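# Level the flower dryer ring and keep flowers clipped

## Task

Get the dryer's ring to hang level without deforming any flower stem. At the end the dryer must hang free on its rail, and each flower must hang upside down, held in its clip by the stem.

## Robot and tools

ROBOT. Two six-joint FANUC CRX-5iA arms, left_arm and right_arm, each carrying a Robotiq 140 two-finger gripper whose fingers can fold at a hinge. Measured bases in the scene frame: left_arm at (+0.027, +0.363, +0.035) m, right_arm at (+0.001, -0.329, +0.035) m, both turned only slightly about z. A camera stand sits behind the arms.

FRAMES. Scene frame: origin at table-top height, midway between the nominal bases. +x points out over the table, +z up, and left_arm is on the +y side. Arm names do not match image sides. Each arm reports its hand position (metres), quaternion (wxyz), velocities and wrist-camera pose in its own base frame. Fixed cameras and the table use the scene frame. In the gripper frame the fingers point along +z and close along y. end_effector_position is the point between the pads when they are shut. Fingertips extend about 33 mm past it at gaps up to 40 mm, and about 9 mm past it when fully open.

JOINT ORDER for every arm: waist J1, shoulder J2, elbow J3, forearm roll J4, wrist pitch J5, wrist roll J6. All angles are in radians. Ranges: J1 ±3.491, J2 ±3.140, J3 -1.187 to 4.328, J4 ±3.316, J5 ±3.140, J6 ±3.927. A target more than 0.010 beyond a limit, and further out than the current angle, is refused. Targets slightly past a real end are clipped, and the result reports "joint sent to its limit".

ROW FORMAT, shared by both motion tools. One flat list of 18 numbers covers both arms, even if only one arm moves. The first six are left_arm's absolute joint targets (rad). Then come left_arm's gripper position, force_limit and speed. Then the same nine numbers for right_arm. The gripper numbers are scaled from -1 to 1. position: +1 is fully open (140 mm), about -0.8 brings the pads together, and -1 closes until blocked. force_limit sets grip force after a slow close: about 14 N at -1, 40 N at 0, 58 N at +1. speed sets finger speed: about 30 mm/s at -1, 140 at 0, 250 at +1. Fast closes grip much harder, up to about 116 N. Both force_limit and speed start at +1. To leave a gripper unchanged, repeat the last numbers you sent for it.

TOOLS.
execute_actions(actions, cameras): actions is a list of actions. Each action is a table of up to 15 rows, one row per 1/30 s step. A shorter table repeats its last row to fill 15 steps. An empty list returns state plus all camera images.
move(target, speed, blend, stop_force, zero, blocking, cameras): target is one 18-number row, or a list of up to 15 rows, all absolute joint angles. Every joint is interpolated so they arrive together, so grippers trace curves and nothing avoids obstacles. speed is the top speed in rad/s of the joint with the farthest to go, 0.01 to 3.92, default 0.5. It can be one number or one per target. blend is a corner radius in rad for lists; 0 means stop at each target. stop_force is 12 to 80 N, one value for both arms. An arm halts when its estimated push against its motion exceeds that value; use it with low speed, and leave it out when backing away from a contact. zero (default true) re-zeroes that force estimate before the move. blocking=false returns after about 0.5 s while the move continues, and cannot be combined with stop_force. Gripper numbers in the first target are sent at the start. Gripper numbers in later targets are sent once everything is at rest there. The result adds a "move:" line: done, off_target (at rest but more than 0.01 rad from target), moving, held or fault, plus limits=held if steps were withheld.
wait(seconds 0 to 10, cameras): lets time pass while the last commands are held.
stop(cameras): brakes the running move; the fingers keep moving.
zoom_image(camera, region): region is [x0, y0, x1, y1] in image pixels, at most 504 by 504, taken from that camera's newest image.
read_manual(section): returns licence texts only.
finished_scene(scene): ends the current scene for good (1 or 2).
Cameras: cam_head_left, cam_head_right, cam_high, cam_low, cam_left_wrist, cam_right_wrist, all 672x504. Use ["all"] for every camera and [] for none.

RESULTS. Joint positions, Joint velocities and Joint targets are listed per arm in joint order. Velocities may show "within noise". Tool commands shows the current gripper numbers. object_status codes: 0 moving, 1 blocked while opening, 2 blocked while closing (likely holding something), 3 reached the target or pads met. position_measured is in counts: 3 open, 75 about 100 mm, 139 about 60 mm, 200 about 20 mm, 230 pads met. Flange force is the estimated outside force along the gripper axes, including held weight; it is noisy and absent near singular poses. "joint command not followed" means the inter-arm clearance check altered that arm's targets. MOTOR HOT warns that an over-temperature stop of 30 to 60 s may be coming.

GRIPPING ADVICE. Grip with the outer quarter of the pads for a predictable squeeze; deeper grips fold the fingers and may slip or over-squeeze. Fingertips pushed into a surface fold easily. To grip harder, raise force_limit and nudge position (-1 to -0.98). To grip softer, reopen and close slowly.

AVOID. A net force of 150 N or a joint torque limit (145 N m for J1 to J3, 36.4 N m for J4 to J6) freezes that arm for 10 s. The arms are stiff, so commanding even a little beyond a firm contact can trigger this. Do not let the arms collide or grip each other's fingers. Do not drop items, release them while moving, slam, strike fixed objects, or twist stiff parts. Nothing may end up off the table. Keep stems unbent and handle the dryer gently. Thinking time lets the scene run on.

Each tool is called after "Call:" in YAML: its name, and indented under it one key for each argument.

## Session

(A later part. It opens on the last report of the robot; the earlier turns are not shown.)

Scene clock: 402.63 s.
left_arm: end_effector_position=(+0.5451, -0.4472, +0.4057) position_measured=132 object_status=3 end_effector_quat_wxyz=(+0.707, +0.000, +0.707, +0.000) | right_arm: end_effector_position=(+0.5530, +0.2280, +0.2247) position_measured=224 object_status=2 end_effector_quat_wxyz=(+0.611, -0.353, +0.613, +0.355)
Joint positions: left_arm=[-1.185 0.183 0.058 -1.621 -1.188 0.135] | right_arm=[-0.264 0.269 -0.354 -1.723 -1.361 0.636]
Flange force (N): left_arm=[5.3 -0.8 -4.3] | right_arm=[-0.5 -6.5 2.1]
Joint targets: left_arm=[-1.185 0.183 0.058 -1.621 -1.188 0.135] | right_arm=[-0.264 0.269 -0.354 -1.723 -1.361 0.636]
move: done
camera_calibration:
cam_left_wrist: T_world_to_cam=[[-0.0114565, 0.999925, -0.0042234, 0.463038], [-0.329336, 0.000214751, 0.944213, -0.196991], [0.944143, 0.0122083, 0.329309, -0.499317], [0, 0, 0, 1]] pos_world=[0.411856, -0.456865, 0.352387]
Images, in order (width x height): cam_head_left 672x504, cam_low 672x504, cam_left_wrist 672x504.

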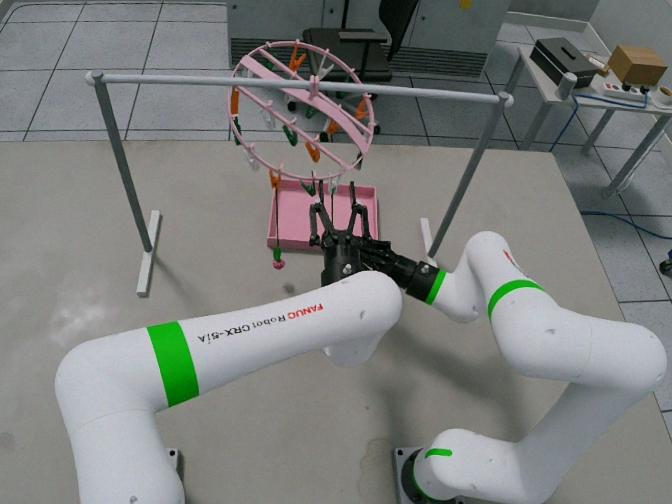

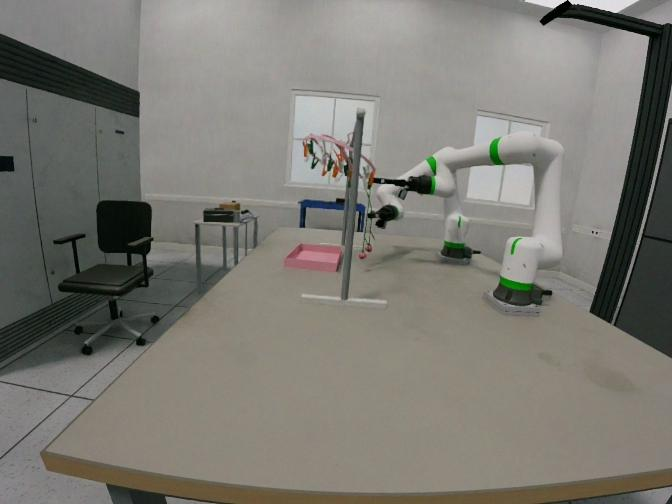

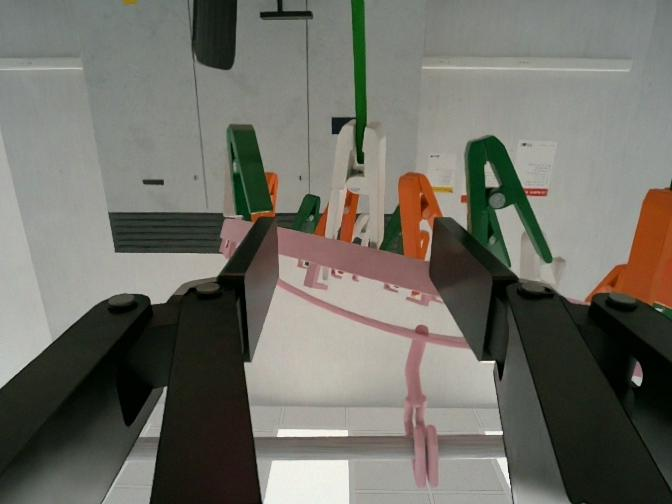

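Call:
move:
  target: [-1.2938,0.1574,-0.0105,-1.6185,-1.2977,0.174,-0.03,-1,0,-0.264,0.269,-0.354,-1.723,-1.361,0.636,-1,-1,-1]
  speed: 0.15
  cameras: ["cam_left_wrist","cam_head_left","cam_head_right","cam_low"]

Call:
zoom_image:
  camera: "cam_head_left"
  region: [220, 60, 410, 270]

Call:
zoom_image:
  camera: "cam_head_right"
  region: [220, 60, 410, 270]

Call:
zoom_image:
  camera: "cam_low"
  region: [300, 120, 420, 260]

Scene clock: 415.67 s.
left_arm: end_effector_position=(+0.4901, -0.4471, +0.3901) position_measured=132 object_status=3 end_effector_quat_wxyz=(+0.707, +0.000, +0.707, +0.000) | right_arm: end_effector_position=(+0.5530, +0.2280, +0.2246) position_measured=224 object_status=2 end_effector_quat_wxyz=(+0.611, -0.353, +0.613, +0.355)
Joint positions: left_arm=[-1.294 0.157 -0.01 -1.618 -1.298 0.174] | right_arm=[-0.264 0.269 -0.354 -1.723 -1.361 0.636]
Flange force (N): left_arm=[-1.2 -0.5 0.7] | right_arm=[4.7 -3.1 -0.6]
Joint targets: left_arm=[-1.294 0.157 -0.010 -1.619 -1.298 0.174] | right_arm=[-0.264 0.269 -0.354 -1.723 -1.361 0.636]
move: done
camera_calibration:
cam_left_wrist: T_world_to_cam=[[-0.0114642, 0.999929, -0.00328071, 0.461929], [-0.329716, -0.00068272, 0.94408, -0.200605], [0.944011, 0.0119048, 0.3297, -0.442476], [0, 0, 0, 1]] pos_world=[0.356855, -0.456766, 0.336787]
Images, in order (width x height): cam_head_left 672x504, cam_head_right 672x504, cam_low 672x504, cam_left_wrist 672x504.

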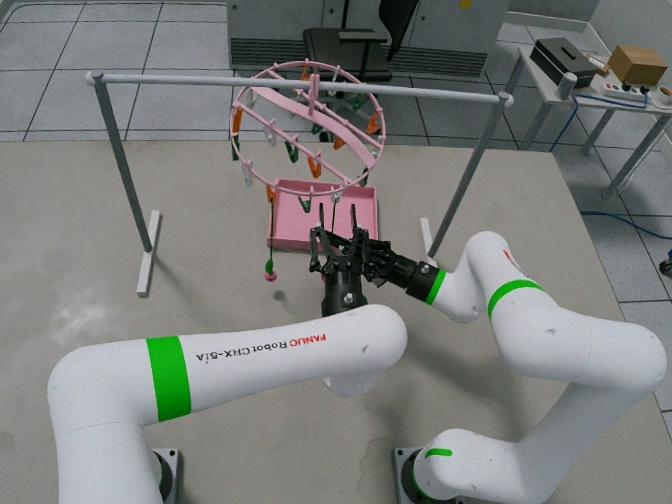

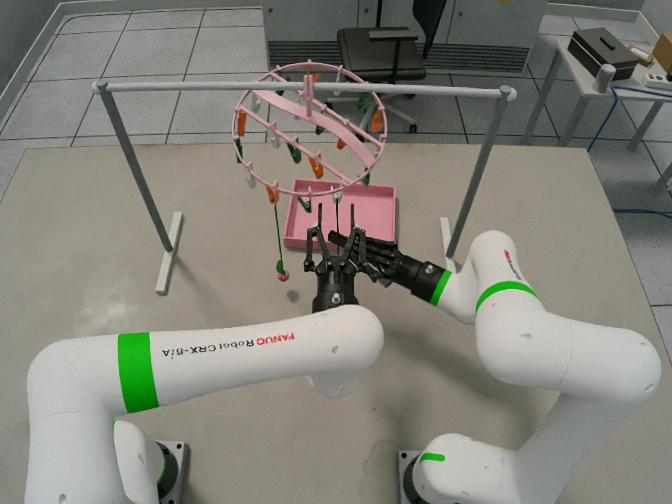

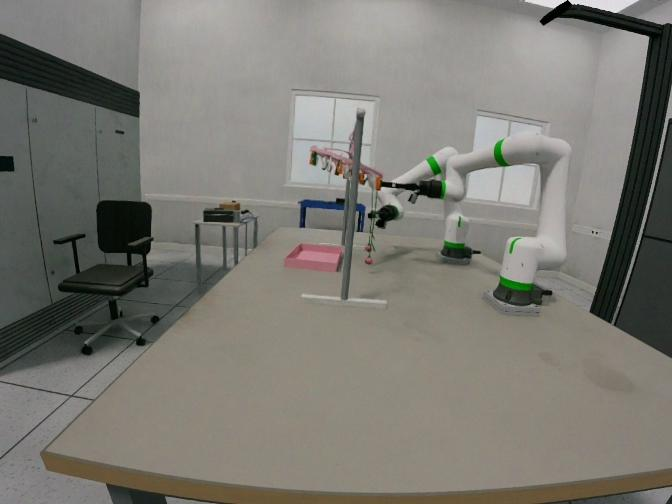

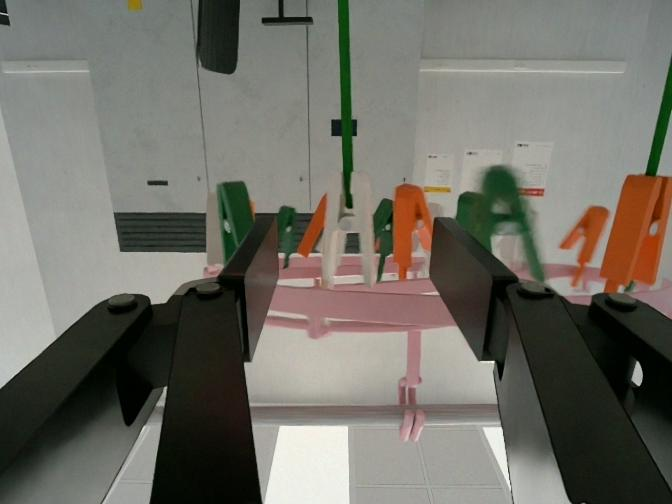

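Scaled by 2.400 from the camera's 672x504 image, which has a finer 960x720 frame.

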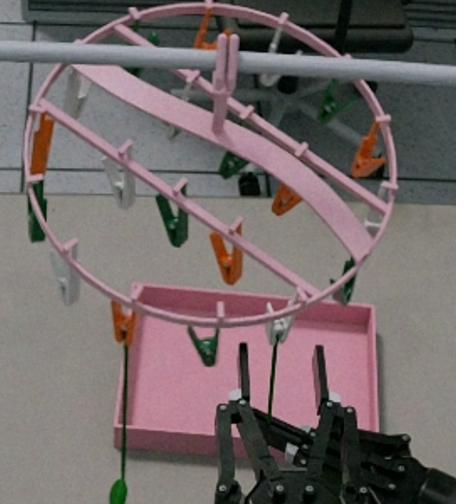

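Scaled by 2.400 from the camera's 672x504 image, which has a finer 960x720 frame.

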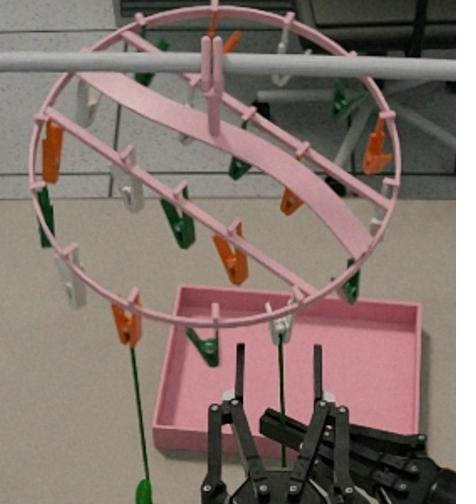

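Scaled by 3.600 from the camera's 672x504 image, which has a finer 960x720 frame.

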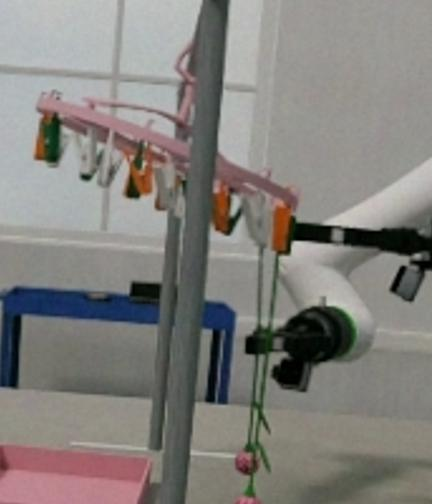

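Call:
move:
  target: [-1.3781,0.3286,-0.1208,-1.937,-1.541,0.488,-0.26,-1,0,-0.264,0.269,-0.354,-1.723,-1.361,0.636,-1,-1,-1]
  speed: 0.4
  cameras: ["cam_left_wrist"]

Scene clock: 452.93 s.
left_arm: end_effector_position=(+0.4741, -0.4494, +0.3873) position_measured=162 object_status=3 end_effector_quat_wxyz=(+0.809, -0.001, +0.588, -0.001) | right_arm: end_effector_position=(+0.5530, +0.2280, +0.2246) position_measured=224 object_status=2 end_effector_quat_wxyz=(+0.611, -0.353, +0.613, +0.355)
Joint positions: left_arm=[-1.378 0.329 -0.121 -1.937 -1.541 0.488] | right_arm=[-0.264 0.269 -0.354 -1.723 -1.361 0.636]
Flange force (N): left_arm=[-0.8 -1.2 0.8] | right_arm=[5.3 -3.7 -0.1]
Joint targets: left_arm=[-1.378 0.329 -0.121 -1.937 -1.541 0.488] | right_arm=[-0.264 0.269 -0.354 -1.723 -1.361 0.636]
move: done
camera_calibration:
cam_left_wrist: T_world_to_cam=[[-0.00891837, 0.999916, -0.00944184, 0.46516], [-0.605544, 0.00211362, 0.795809, -0.0136984], [0.795762, 0.0128148, 0.605474, -0.462514], [0, 0, 0, 1]] pos_world=[0.363905, -0.459165, 0.295333]
Images, in order (width x height): cam_left_wrist 672x504.

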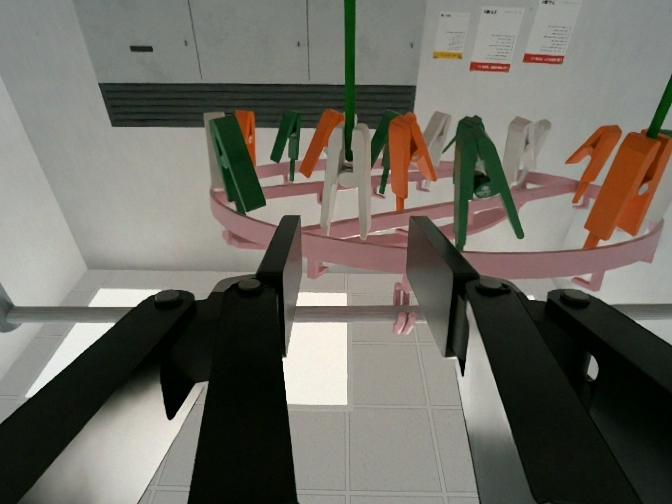

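Call:
move:
  target: [-1.2727,0.344,-0.061,-1.979,-1.4329,0.476,-0.26,-1,0,-0.264,0.269,-0.354,-1.723,-1.361,0.636,-1,-1,-1]
  speed: 0.12
  cameras: ["cam_left_wrist","cam_head_left","cam_low"]

Call:
zoom_image:
  camera: "cam_low"
  region: [300, 120, 420, 260]

Call:
zoom_image:
  camera: "cam_head_left"
  region: [220, 60, 410, 270]

Scene clock: 469.73 s.
left_arm: end_effector_position=(+0.5315, -0.4505, +0.4014) position_measured=162 object_status=3 end_effector_quat_wxyz=(+0.808, +0.002, +0.589, +0.001) | right_arm: end_effector_position=(+0.5530, +0.2280, +0.2246) position_measured=224 object_status=2 end_effector_quat_wxyz=(+0.611, -0.353, +0.613, +0.355)
Joint positions: left_arm=[-1.273 0.344 -0.061 -1.979 -1.433 0.476] | right_arm=[-0.264 0.269 -0.354 -1.723 -1.361 0.636]
Flange force (N): left_arm=[2.2 -1.3 -0.8] | right_arm=[2.0 -4.1 -0.7]
Joint targets: left_arm=[-1.273 0.344 -0.061 -1.979 -1.433 0.476] | right_arm=[-0.264 0.269 -0.354 -1.723 -1.361 0.636]
move: done
camera_calibration:
cam_left_wrist: T_world_to_cam=[[-0.00948844, 0.999953, -0.00220176, 0.464422], [-0.603684, -0.00397293, 0.797214, 0.00554339], [0.797168, 0.00889349, 0.603693, -0.518526], [0, 0, 0, 1]] pos_world=[0.421105, -0.459766, 0.309633]
Images, in order (width x height): cam_head_left 672x504, cam_low 672x504, cam_left_wrist 672x504.

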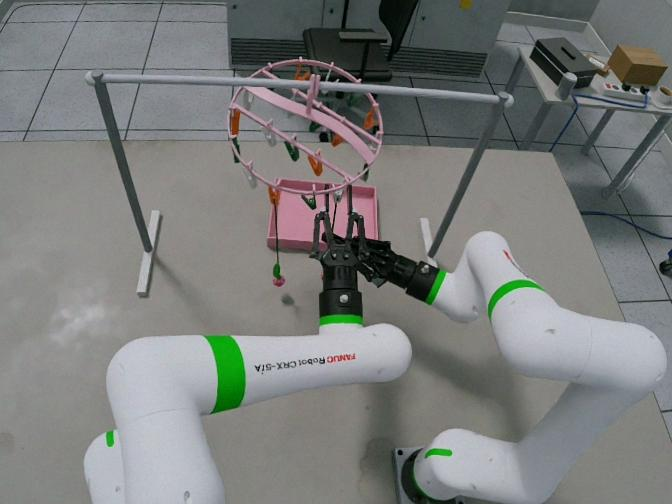

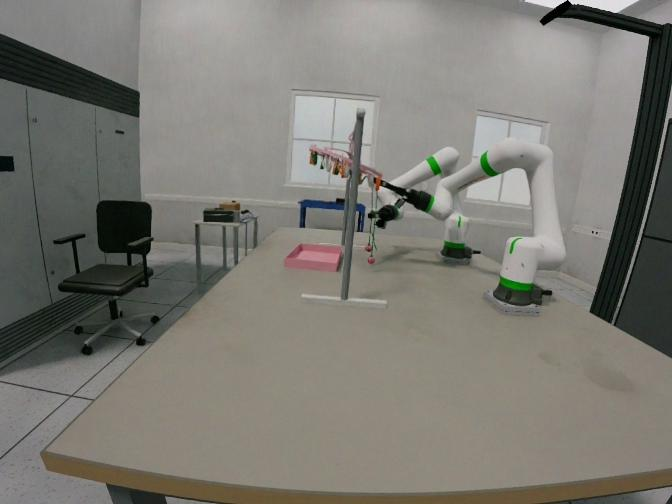

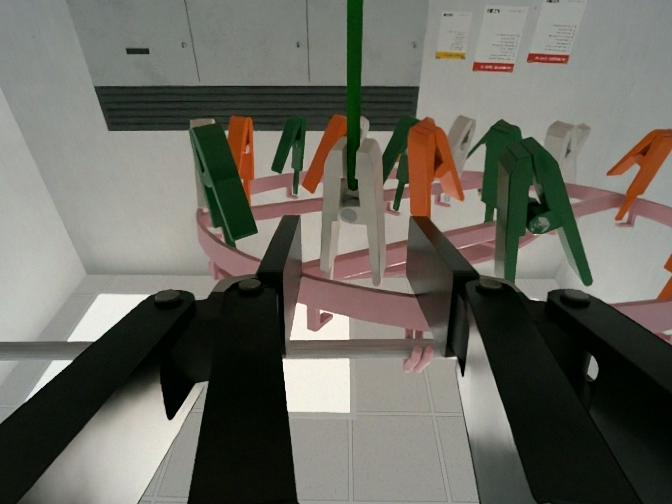

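Scaled by 3.600 from the camera's 672x504 image, which has a finer 960x720 frame.

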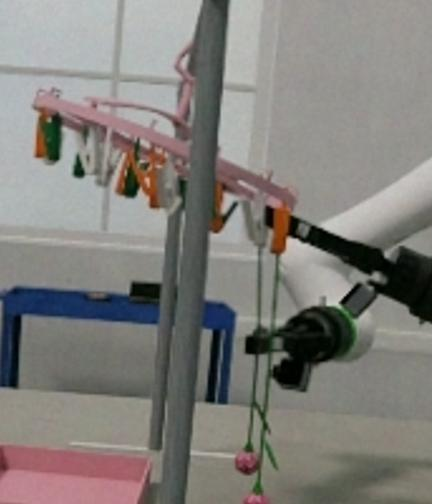

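Scaled by 2.400 from the camera's 672x504 image, which has a finer 960x720 frame.

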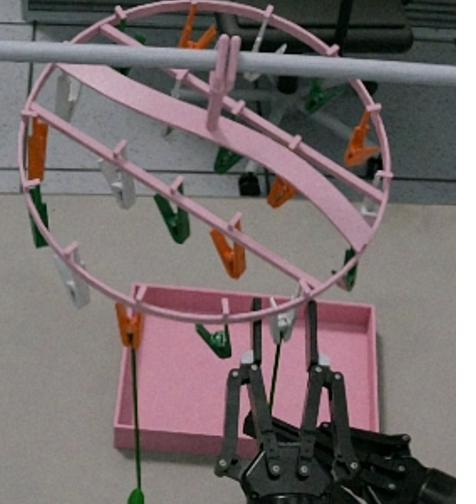

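Call:
move:
  target: [-1.2305,0.349,-0.0358,-1.996,-1.392,0.471,-0.26,-1,0,-0.264,0.269,-0.354,-1.723,-1.361,0.636,-1,-1,-1]
  speed: 0.08
  cameras: ["cam_left_wrist","cam_head_left","cam_low"]

Call:
zoom_image:
  camera: "cam_low"
  region: [300, 120, 420, 260]

Call:
zoom_image:
  camera: "cam_head_left"
  region: [220, 60, 410, 270]

Scene clock: 486.47 s.
left_arm: end_effector_position=(+0.5545, -0.4480, +0.4094) position_measured=162 object_status=3 end_effector_quat_wxyz=(+0.809, +0.002, +0.588, +0.003) | right_arm: end_effector_position=(+0.5530, +0.2280, +0.2246) position_measured=224 object_status=2 end_effector_quat_wxyz=(+0.611, -0.353, +0.613, +0.355)
Joint positions: left_arm=[-1.231 0.349 -0.036 -1.996 -1.392 0.471] | right_arm=[-0.264 0.269 -0.354 -1.723 -1.361 0.636]
Flange force (N): left_arm=[4.4 -2.9 -2.6] | right_arm=[-0.2 -4.4 0.4]
Joint targets: left_arm=[-1.231 0.349 -0.036 -1.996 -1.392 0.471] | right_arm=[-0.264 0.269 -0.354 -1.723 -1.361 0.636]
move: done
camera_calibration:
cam_left_wrist: T_world_to_cam=[[-0.0121695, 0.999926, -0.000494352, 0.462898], [-0.605642, -0.00697755, 0.795707, 0.0133755], [0.795644, 0.00998279, 0.605682, -0.541286], [0, 0, 0, 1]] pos_world=[0.444405, -0.457367, 0.317433]
Images, in order (width x height): cam_head_left 672x504, cam_low 672x504, cam_left_wrist 672x504.

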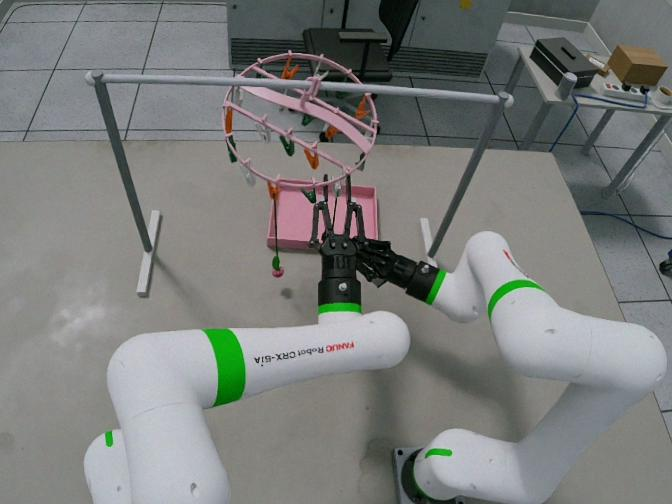

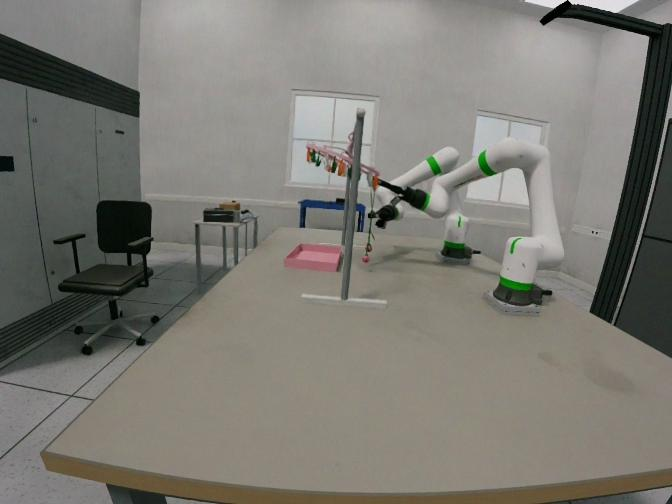

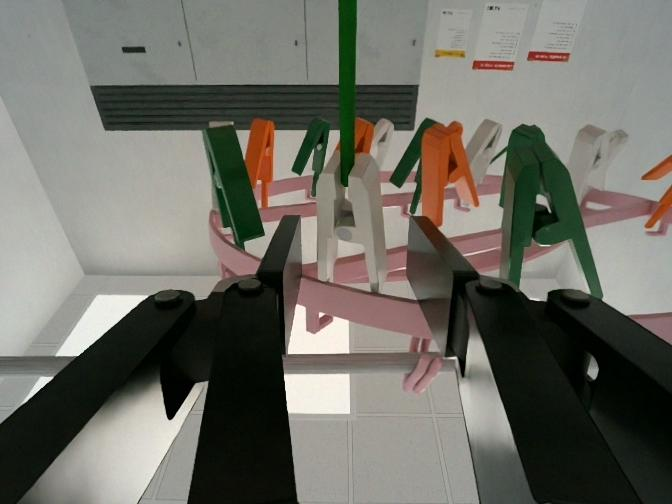

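Scaled by 3.600 from the camera's 672x504 image, which has a finer 960x720 frame.

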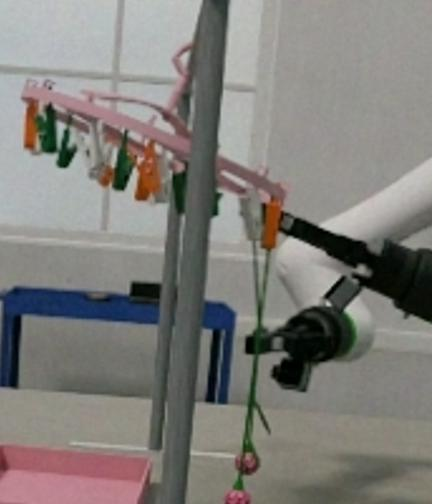

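Scaled by 2.400 from the camera's 672x504 image, which has a finer 960x720 frame.

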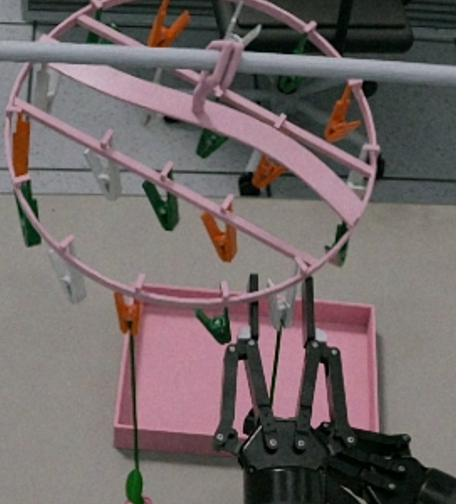

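Call:
move:
  target:
    - [-1.2727,0.364,-0.061,-1.979,-1.4329,0.476,-0.26,-1,0,-0.264,0.269,-0.354,-1.723,-1.361,0.636,-1,-1,-1]
    - [-1.2505,0.367,-0.048,-1.988,-1.412,0.473,-0.26,-1,0,-0.264,0.269,-0.354,-1.723,-1.361,0.636,-1,-1,-1]
  speed: 0.1
  cameras: ["cam_left_wrist","cam_head_left","cam_low"]

Call:
zoom_image:
  camera: "cam_low"
  region: [300, 120, 420, 260]

Call:
zoom_image:
  camera: "cam_head_left"
  region: [220, 60, 410, 270]

Scene clock: 496.70 s.
left_arm: end_effector_position=(+0.5449, -0.4533, +0.3934) position_measured=162 object_status=3 end_effector_quat_wxyz=(+0.807, +0.010, +0.591, +0.008) | right_arm: end_effector_position=(+0.5530, +0.2280, +0.2246) position_measured=224 object_status=2 end_effector_quat_wxyz=(+0.611, -0.353, +0.613, +0.355)
Joint positions: left_arm=[-1.251 0.367 -0.048 -1.988 -1.412 0.473] | right_arm=[-0.264 0.269 -0.354 -1.723 -1.361 0.636]
Flange force (N): left_arm=[-0.1 -1.8 1.2] | right_arm=[4.8 -3.9 0.3]
Joint targets: left_arm=[-1.250 0.367 -0.048 -1.988 -1.412 0.473] | right_arm=[-0.264 0.269 -0.354 -1.723 -1.361 0.636]
move: done
camera_calibration:
cam_left_wrist: T_world_to_cam=[[-0.0114827, 0.999764, 0.0184307, 0.460179], [-0.599753, -0.0216344, 0.799893, 0.00879169], [0.800103, -0.00186894, 0.59986, -0.529368], [0, 0, 0, 1]] pos_world=[0.434106, -0.460869, 0.302033]
Images, in order (width x height): cam_head_left 672x504, cam_low 672x504, cam_left_wrist 672x504.

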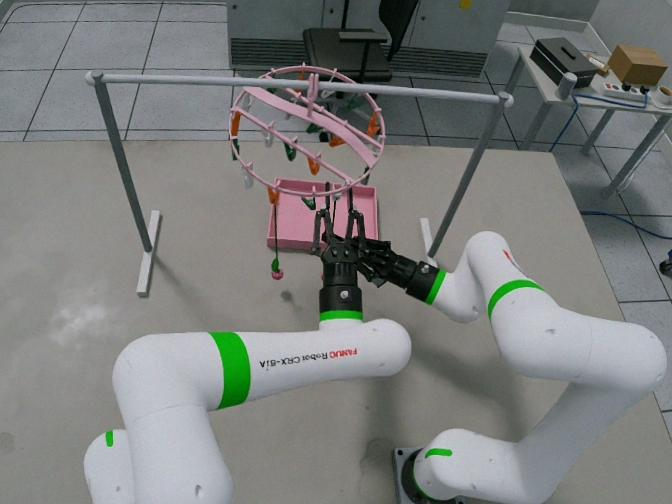

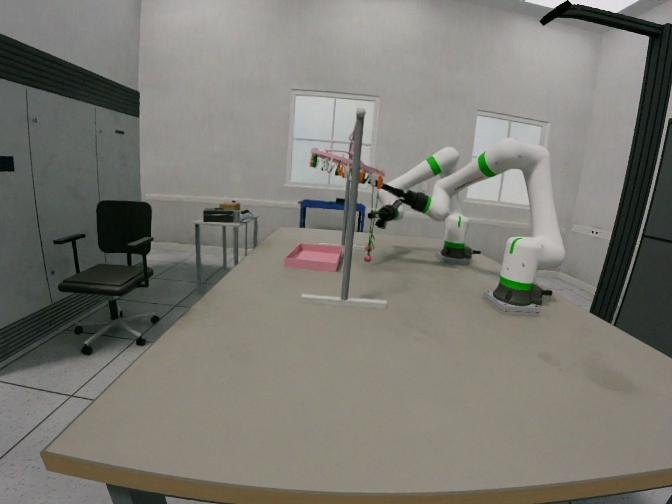

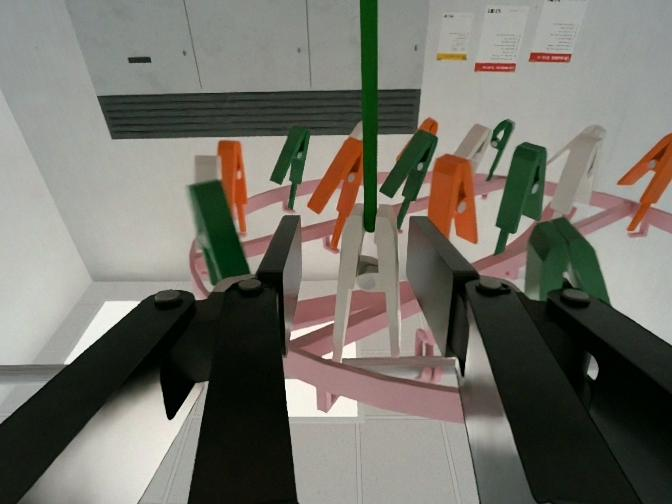

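Scaled by 3.600 from the camera's 672x504 image, which has a finer 960x720 frame.

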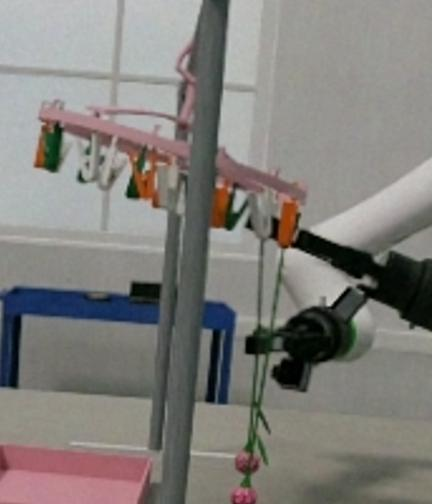

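Scaled by 2.400 from the camera's 672x504 image, which has a finer 960x720 frame.

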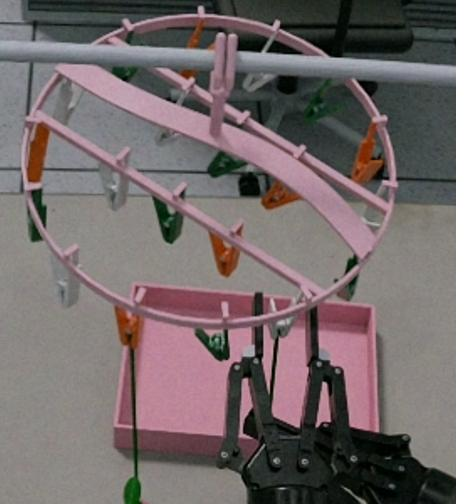

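Call:
move:
  target:
    - [-1.2505,0.348,-0.048,-1.988,-1.412,0.473,-0.26,-1,0,-0.264,0.269,-0.354,-1.723,-1.361,0.636,-1,-1,-1]
    - [-1.2505,0.348,-0.048,-1.988,-1.412,0.473,-1,-1,-1,-0.264,0.269,-0.354,-1.723,-1.361,0.636,-1,-1,-1]
  speed: 0.08
  cameras: ["cam_left_wrist","cam_low","cam_right_wrist"]

Call:
zoom_image:
  camera: "cam_left_wrist"
  region: [230, 150, 490, 450]

Call:
zoom_image:
  camera: "cam_low"
  region: [300, 120, 420, 260]

Scene clock: 505.73 s.
left_arm: end_effector_position=(+0.5437, -0.4494, +0.4048) position_measured=200 object_status=2 end_effector_quat_wxyz=(+0.809, +0.003, +0.588, +0.003) | right_arm: end_effector_position=(+0.5530, +0.2280, +0.2246) position_measured=224 object_status=2 end_effector_quat_wxyz=(+0.611, -0.353, +0.613, +0.355)
Joint positions: left_arm=[-1.25 0.348 -0.048 -1.988 -1.412 0.473] | right_arm=[-0.264 0.269 -0.354 -1.723 -1.361 0.636]
Flange force (N): left_arm=[-0.4 -0.9 0.9] | right_arm=[6.0 -3.6 0.2]
Joint targets: left_arm=[-1.250 0.348 -0.048 -1.988 -1.412 0.473] | right_arm=[-0.264 0.269 -0.354 -1.723 -1.361 0.636]
move: done
camera_calibration:
cam_left_wrist: T_world_to_cam=[[-0.0114921, 0.999934, 0.000283565, 0.463429], [-0.604563, -0.00717407, 0.796525, 0.00947174], [0.796474, 0.00898235, 0.604605, -0.530278], [0, 0, 0, 1]] pos_world=[0.433405, -0.458567, 0.312933]
cam_right_wrist: T_world_to_cam=[[-0.853931, 0.520256, 0.0116593, 0.364895], [-0.159599, -0.283154, 0.945702, -0.0550457], [0.495308, 0.805703, 0.324826, -0.384309], [0, 0, 0, 1]] pos_world=[0.493162, 0.104214, 0.172636]
Images, in order (width x height): cam_low 672x504, cam_left_wrist 672x504, cam_right_wrist 672x504.

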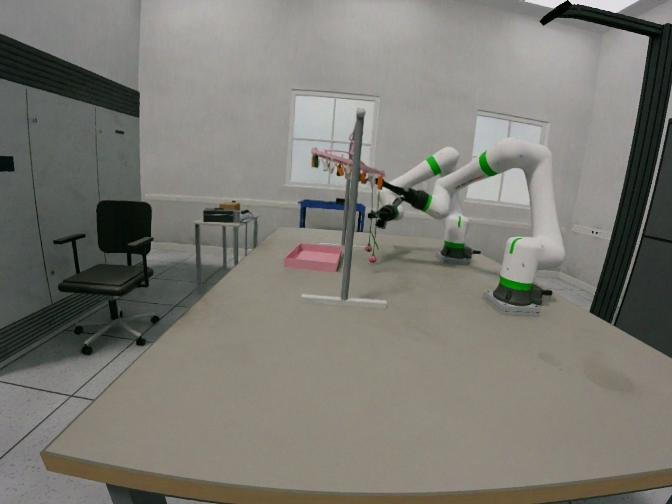

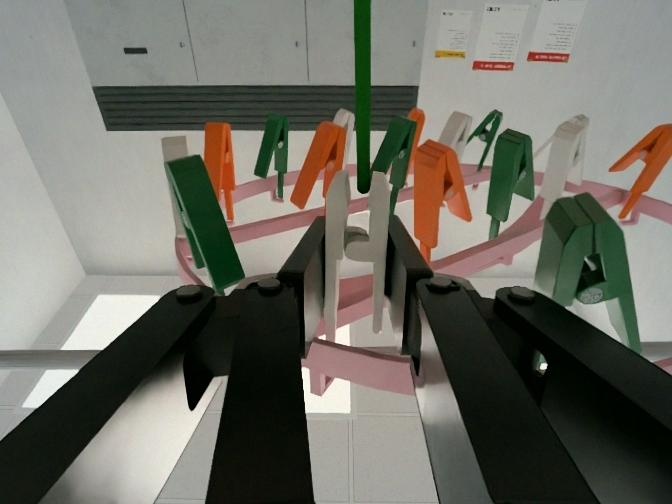

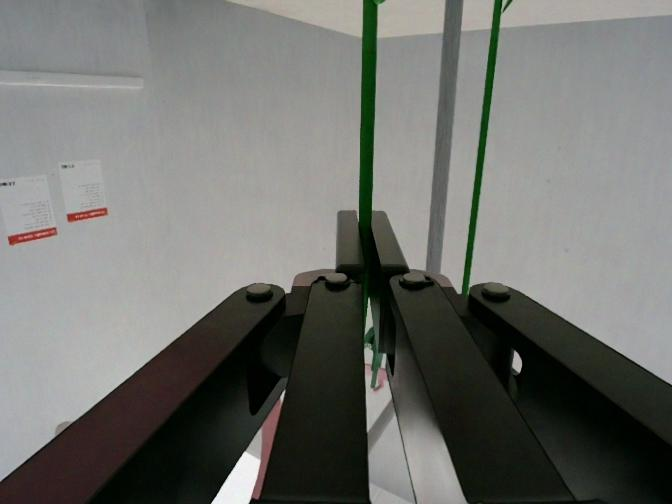

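Scaled by 1.680 from the camera's 672x504 image, which has a finer 960x720 frame.

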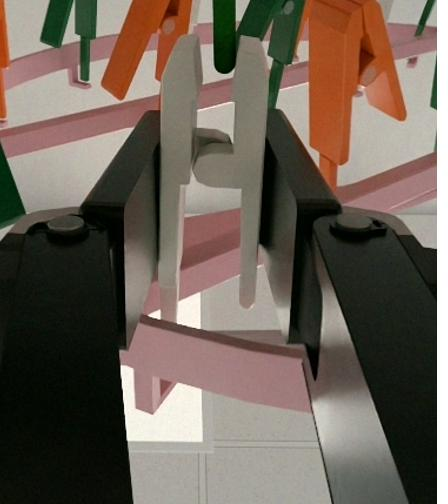

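Scaled by 3.600 from the camera's 672x504 image, which has a finer 960x720 frame.

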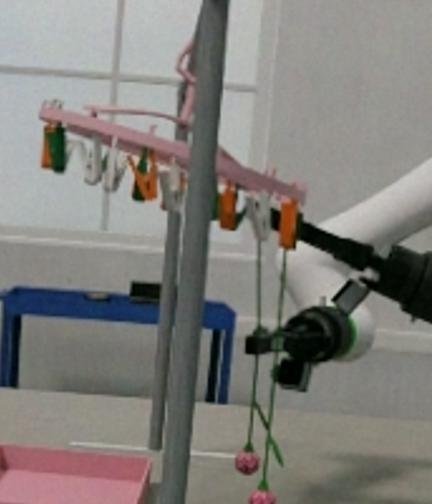

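Call:
move:
  target: [-1.2505,0.348,-0.048,-1.988,-1.412,0.473,-1,-1,-1,-0.2714,0.3953,-0.361,-1.745,-1.388,0.77,-1,-1,-1]
  speed: 0.08
  cameras: ["cam_left_wrist","cam_low","cam_right_wrist","cam_head_left"]

Call:
zoom_image:
  camera: "cam_low"
  region: [300, 120, 420, 260]

Scene clock: 517.60 s.
left_arm: end_effector_position=(+0.5437, -0.4494, +0.4048) position_measured=200 object_status=2 end_effector_quat_wxyz=(+0.809, +0.003, +0.588, +0.003) | right_arm: end_effector_position=(+0.5530, +0.2279, +0.1749) position_measured=224 object_status=2 end_effector_quat_wxyz=(+0.612, -0.353, +0.613, +0.354)
Joint positions: left_arm=[-1.25 0.348 -0.048 -1.988 -1.412 0.473] | right_arm=[-0.271 0.395 -0.361 -1.745 -1.388 0.77]
Flange force (N): left_arm=[-0.3 -1.0 0.9] | right_arm=[5.9 -3.4 0.2]
Joint targets: left_arm=[-1.250 0.348 -0.048 -1.988 -1.412 0.473] | right_arm=[-0.271 0.395 -0.361 -1.745 -1.388 0.770]
move: done
camera_calibration:
cam_left_wrist: T_world_to_cam=[[-0.0114914, 0.999934, 0.000284464, 0.463428], [-0.604451, -0.00717307, 0.79661, 0.00939735], [0.796559, 0.00898221, 0.604494, -0.53028], [0, 0, 0, 1]] pos_world=[0.433405, -0.458567, 0.312933]
cam_right_wrist: T_world_to_cam=[[-0.853588, 0.520833, 0.0109701, 0.365381], [-0.160508, -0.282971, 0.945603, -0.00753715], [0.495605, 0.805394, 0.325139, -0.368204], [0, 0, 0, 1]] pos_world=[0.493159, 0.104114, 0.122836]
Images, in order (width x height): cam_head_left 672x504, cam_low 672x504, cam_left_wrist 672x504, cam_right_wrist 672x504.

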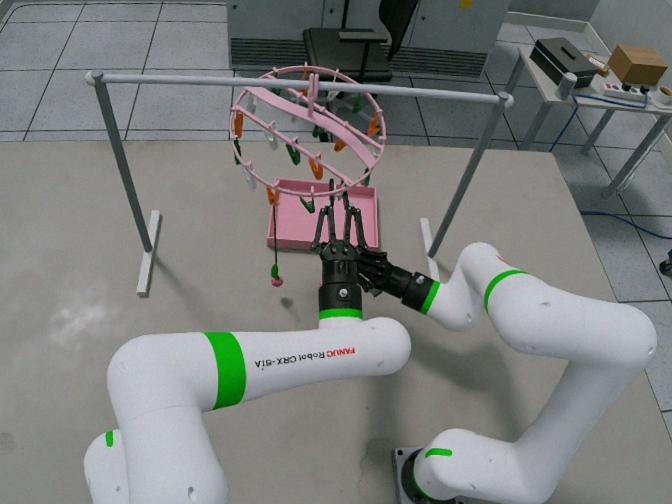

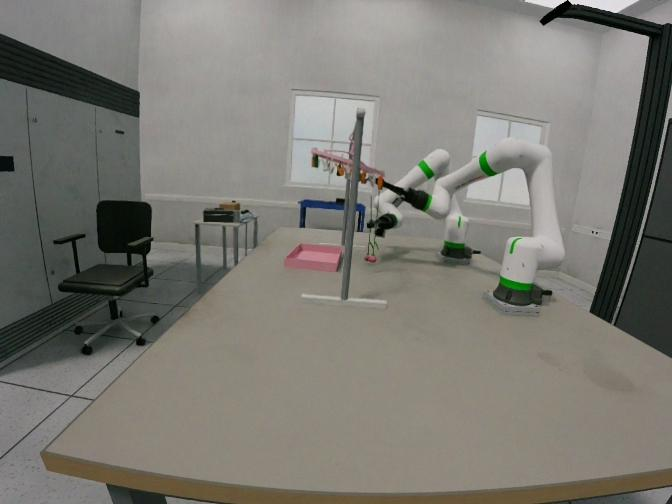

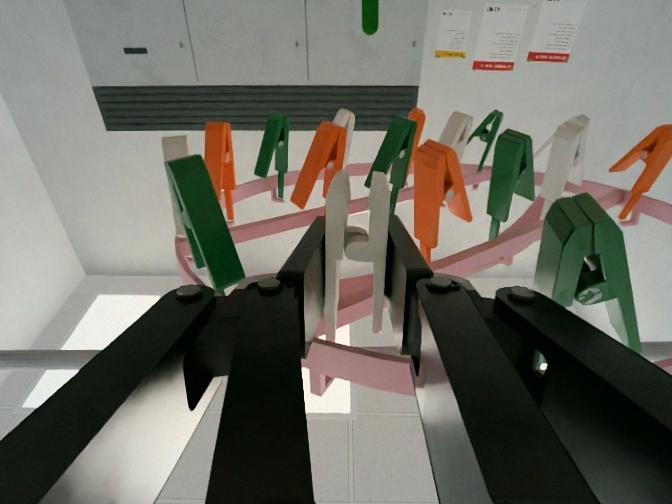

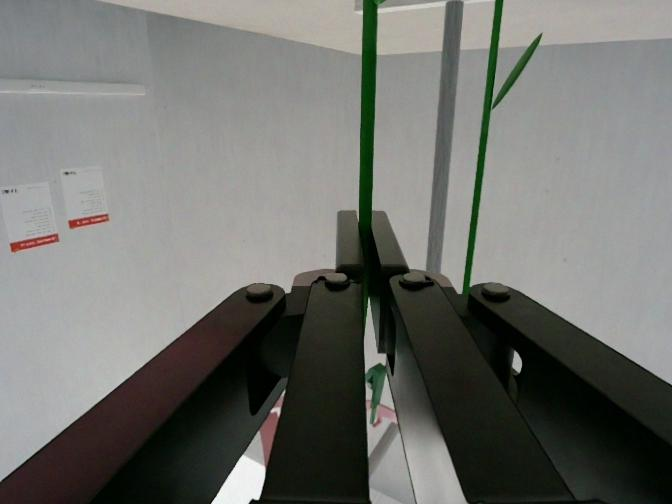

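Scaled by 3.600 from the camera's 672x504 image, which has a finer 960x720 frame.

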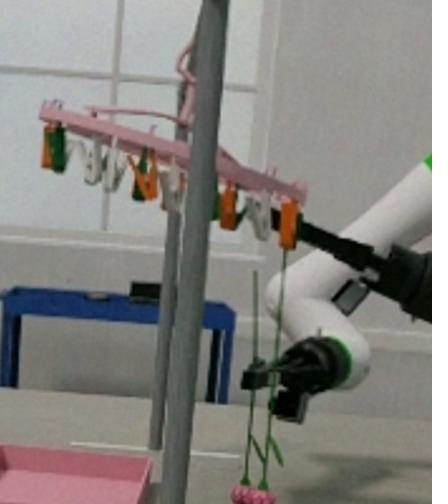

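Call:
move:
  target:
    - [-1.2505,0.348,-0.048,-1.988,-1.412,0.473,-0.26,-1,-1,-0.2714,0.3953,-0.361,-1.745,-1.388,0.77,-1,-1,-1]
    - [-1.2505,0.367,-0.048,-1.988,-1.412,0.473,-0.26,-1,-1,-0.2714,0.3953,-0.361,-1.745,-1.388,0.77,-1,-1,-1]
    - [-1.3781,0.36,-0.1208,-1.937,-1.541,0.488,-0.26,-1,-1,-0.2714,0.3953,-0.361,-1.745,-1.388,0.77,-1,-1,-1]
  speed: 0.15
  cameras: ["cam_left_wrist","cam_low","cam_high","cam_head_left","cam_head_right"]

Call:
zoom_image:
  camera: "cam_low"
  region: [300, 120, 420, 260]

Call:
zoom_image:
  camera: "cam_high"
  region: [190, 170, 460, 390]

Call:
zoom_image:
  camera: "cam_head_left"
  region: [220, 50, 410, 260]

Call:
zoom_image:
  camera: "cam_head_right"
  region: [220, 50, 410, 260]

Scene clock: 530.10 s.
left_arm: end_effector_position=(+0.4753, -0.4554, +0.3705) position_measured=162 object_status=3 end_effector_quat_wxyz=(+0.807, +0.012, +0.590, +0.008) | right_arm: end_effector_position=(+0.5530, +0.2279, +0.1749) position_measured=224 object_status=2 end_effector_quat_wxyz=(+0.612, -0.353, +0.613, +0.354)
Joint positions: left_arm=[-1.378 0.36 -0.121 -1.937 -1.541 0.488] | right_arm=[-0.271 0.395 -0.361 -1.745 -1.388 0.77]
Flange force (N): left_arm=[-0.8 -1.5 1.1] | right_arm=[6.1 -3.3 -0.5]
Joint targets: left_arm=[-1.378 0.360 -0.121 -1.937 -1.541 0.488] | right_arm=[-0.271 0.395 -0.361 -1.745 -1.388 0.770]
move: done
camera_calibration:
cam_left_wrist: T_world_to_cam=[[-0.0089185, 0.99973, 0.0214692, 0.459507], [-0.60079, -0.0225201, 0.79909, -0.0142535], [0.799357, -0.0057718, 0.600828, -0.461709], [0, 0, 0, 1]] pos_world=[0.364605, -0.462369, 0.278933]
Images, in order (width x height): cam_head_left 672x504, cam_head_right 672x504, cam_high 672x504, cam_low 672x504, cam_left_wrist 672x504.

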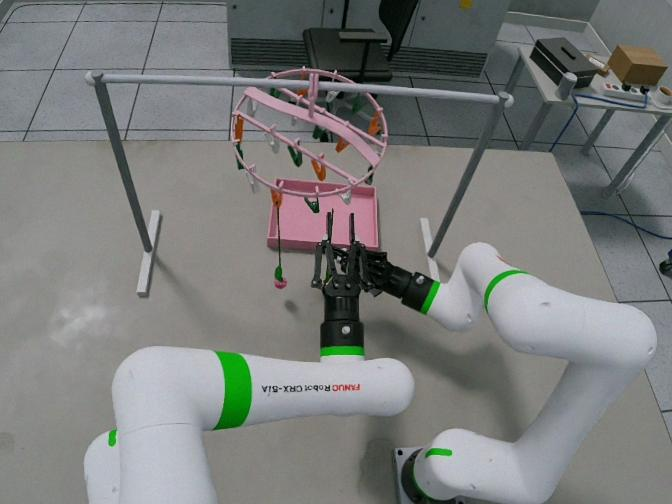

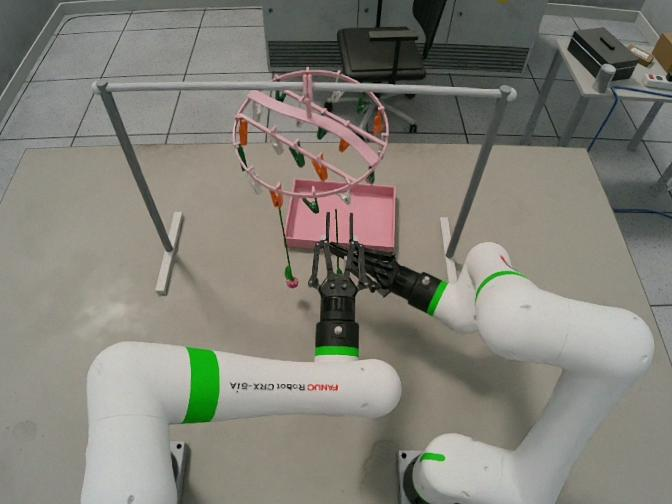

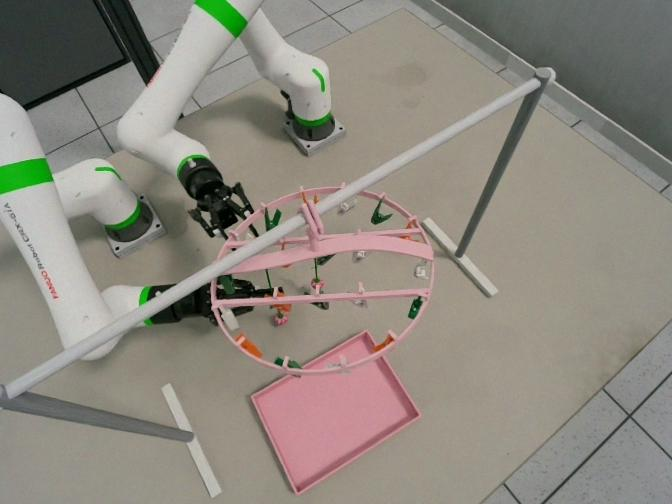

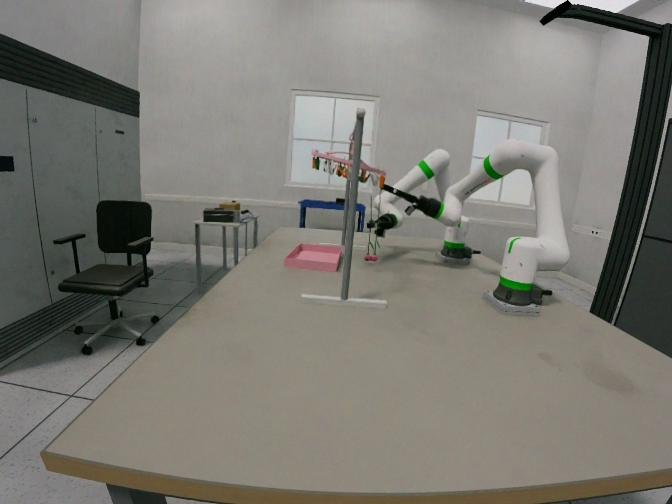

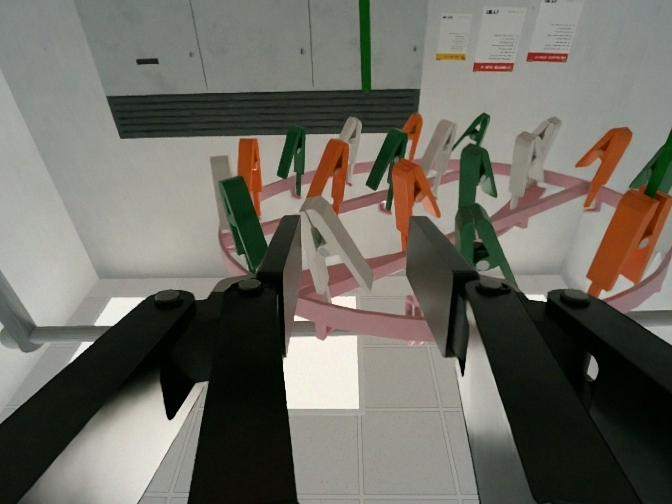

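Scaled by 3.600 from the camera's 672x504 image, which has a finer 960x720 frame.

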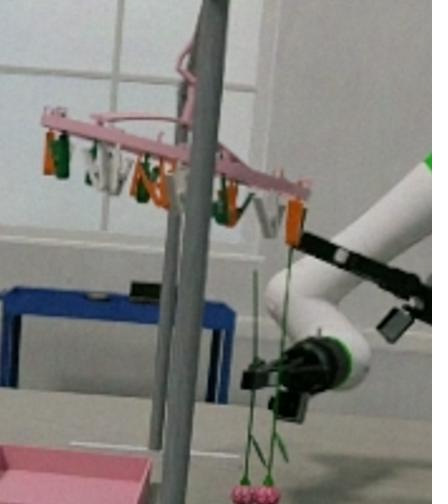

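Scaled by 1.867 from the camera's 672x504 image, which has a finer 960x720 frame.

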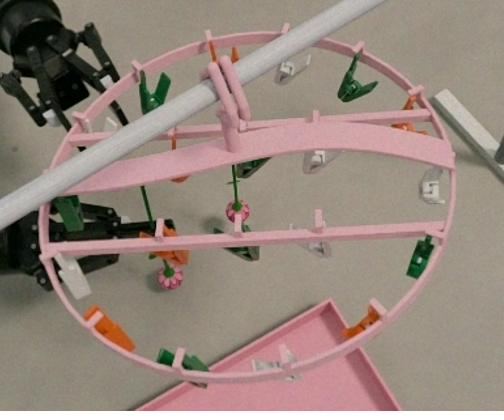

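Scaled by 2.400 from the camera's 672x504 image, which has a finer 960x720 frame.

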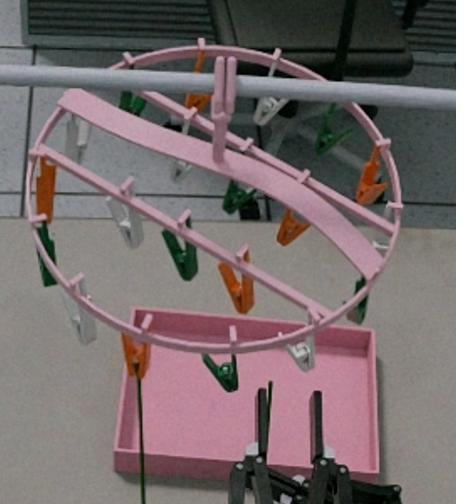

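Scaled by 2.400 from the camera's 672x504 image, which has a finer 960x720 frame.

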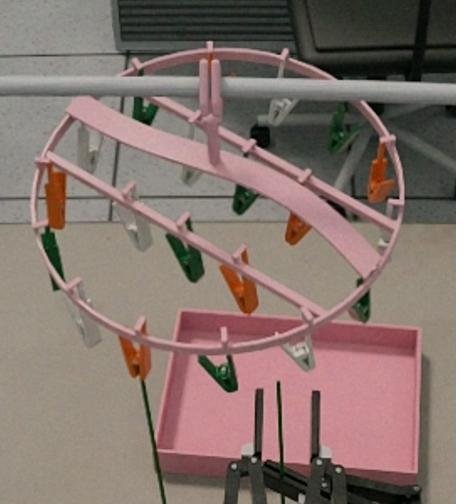

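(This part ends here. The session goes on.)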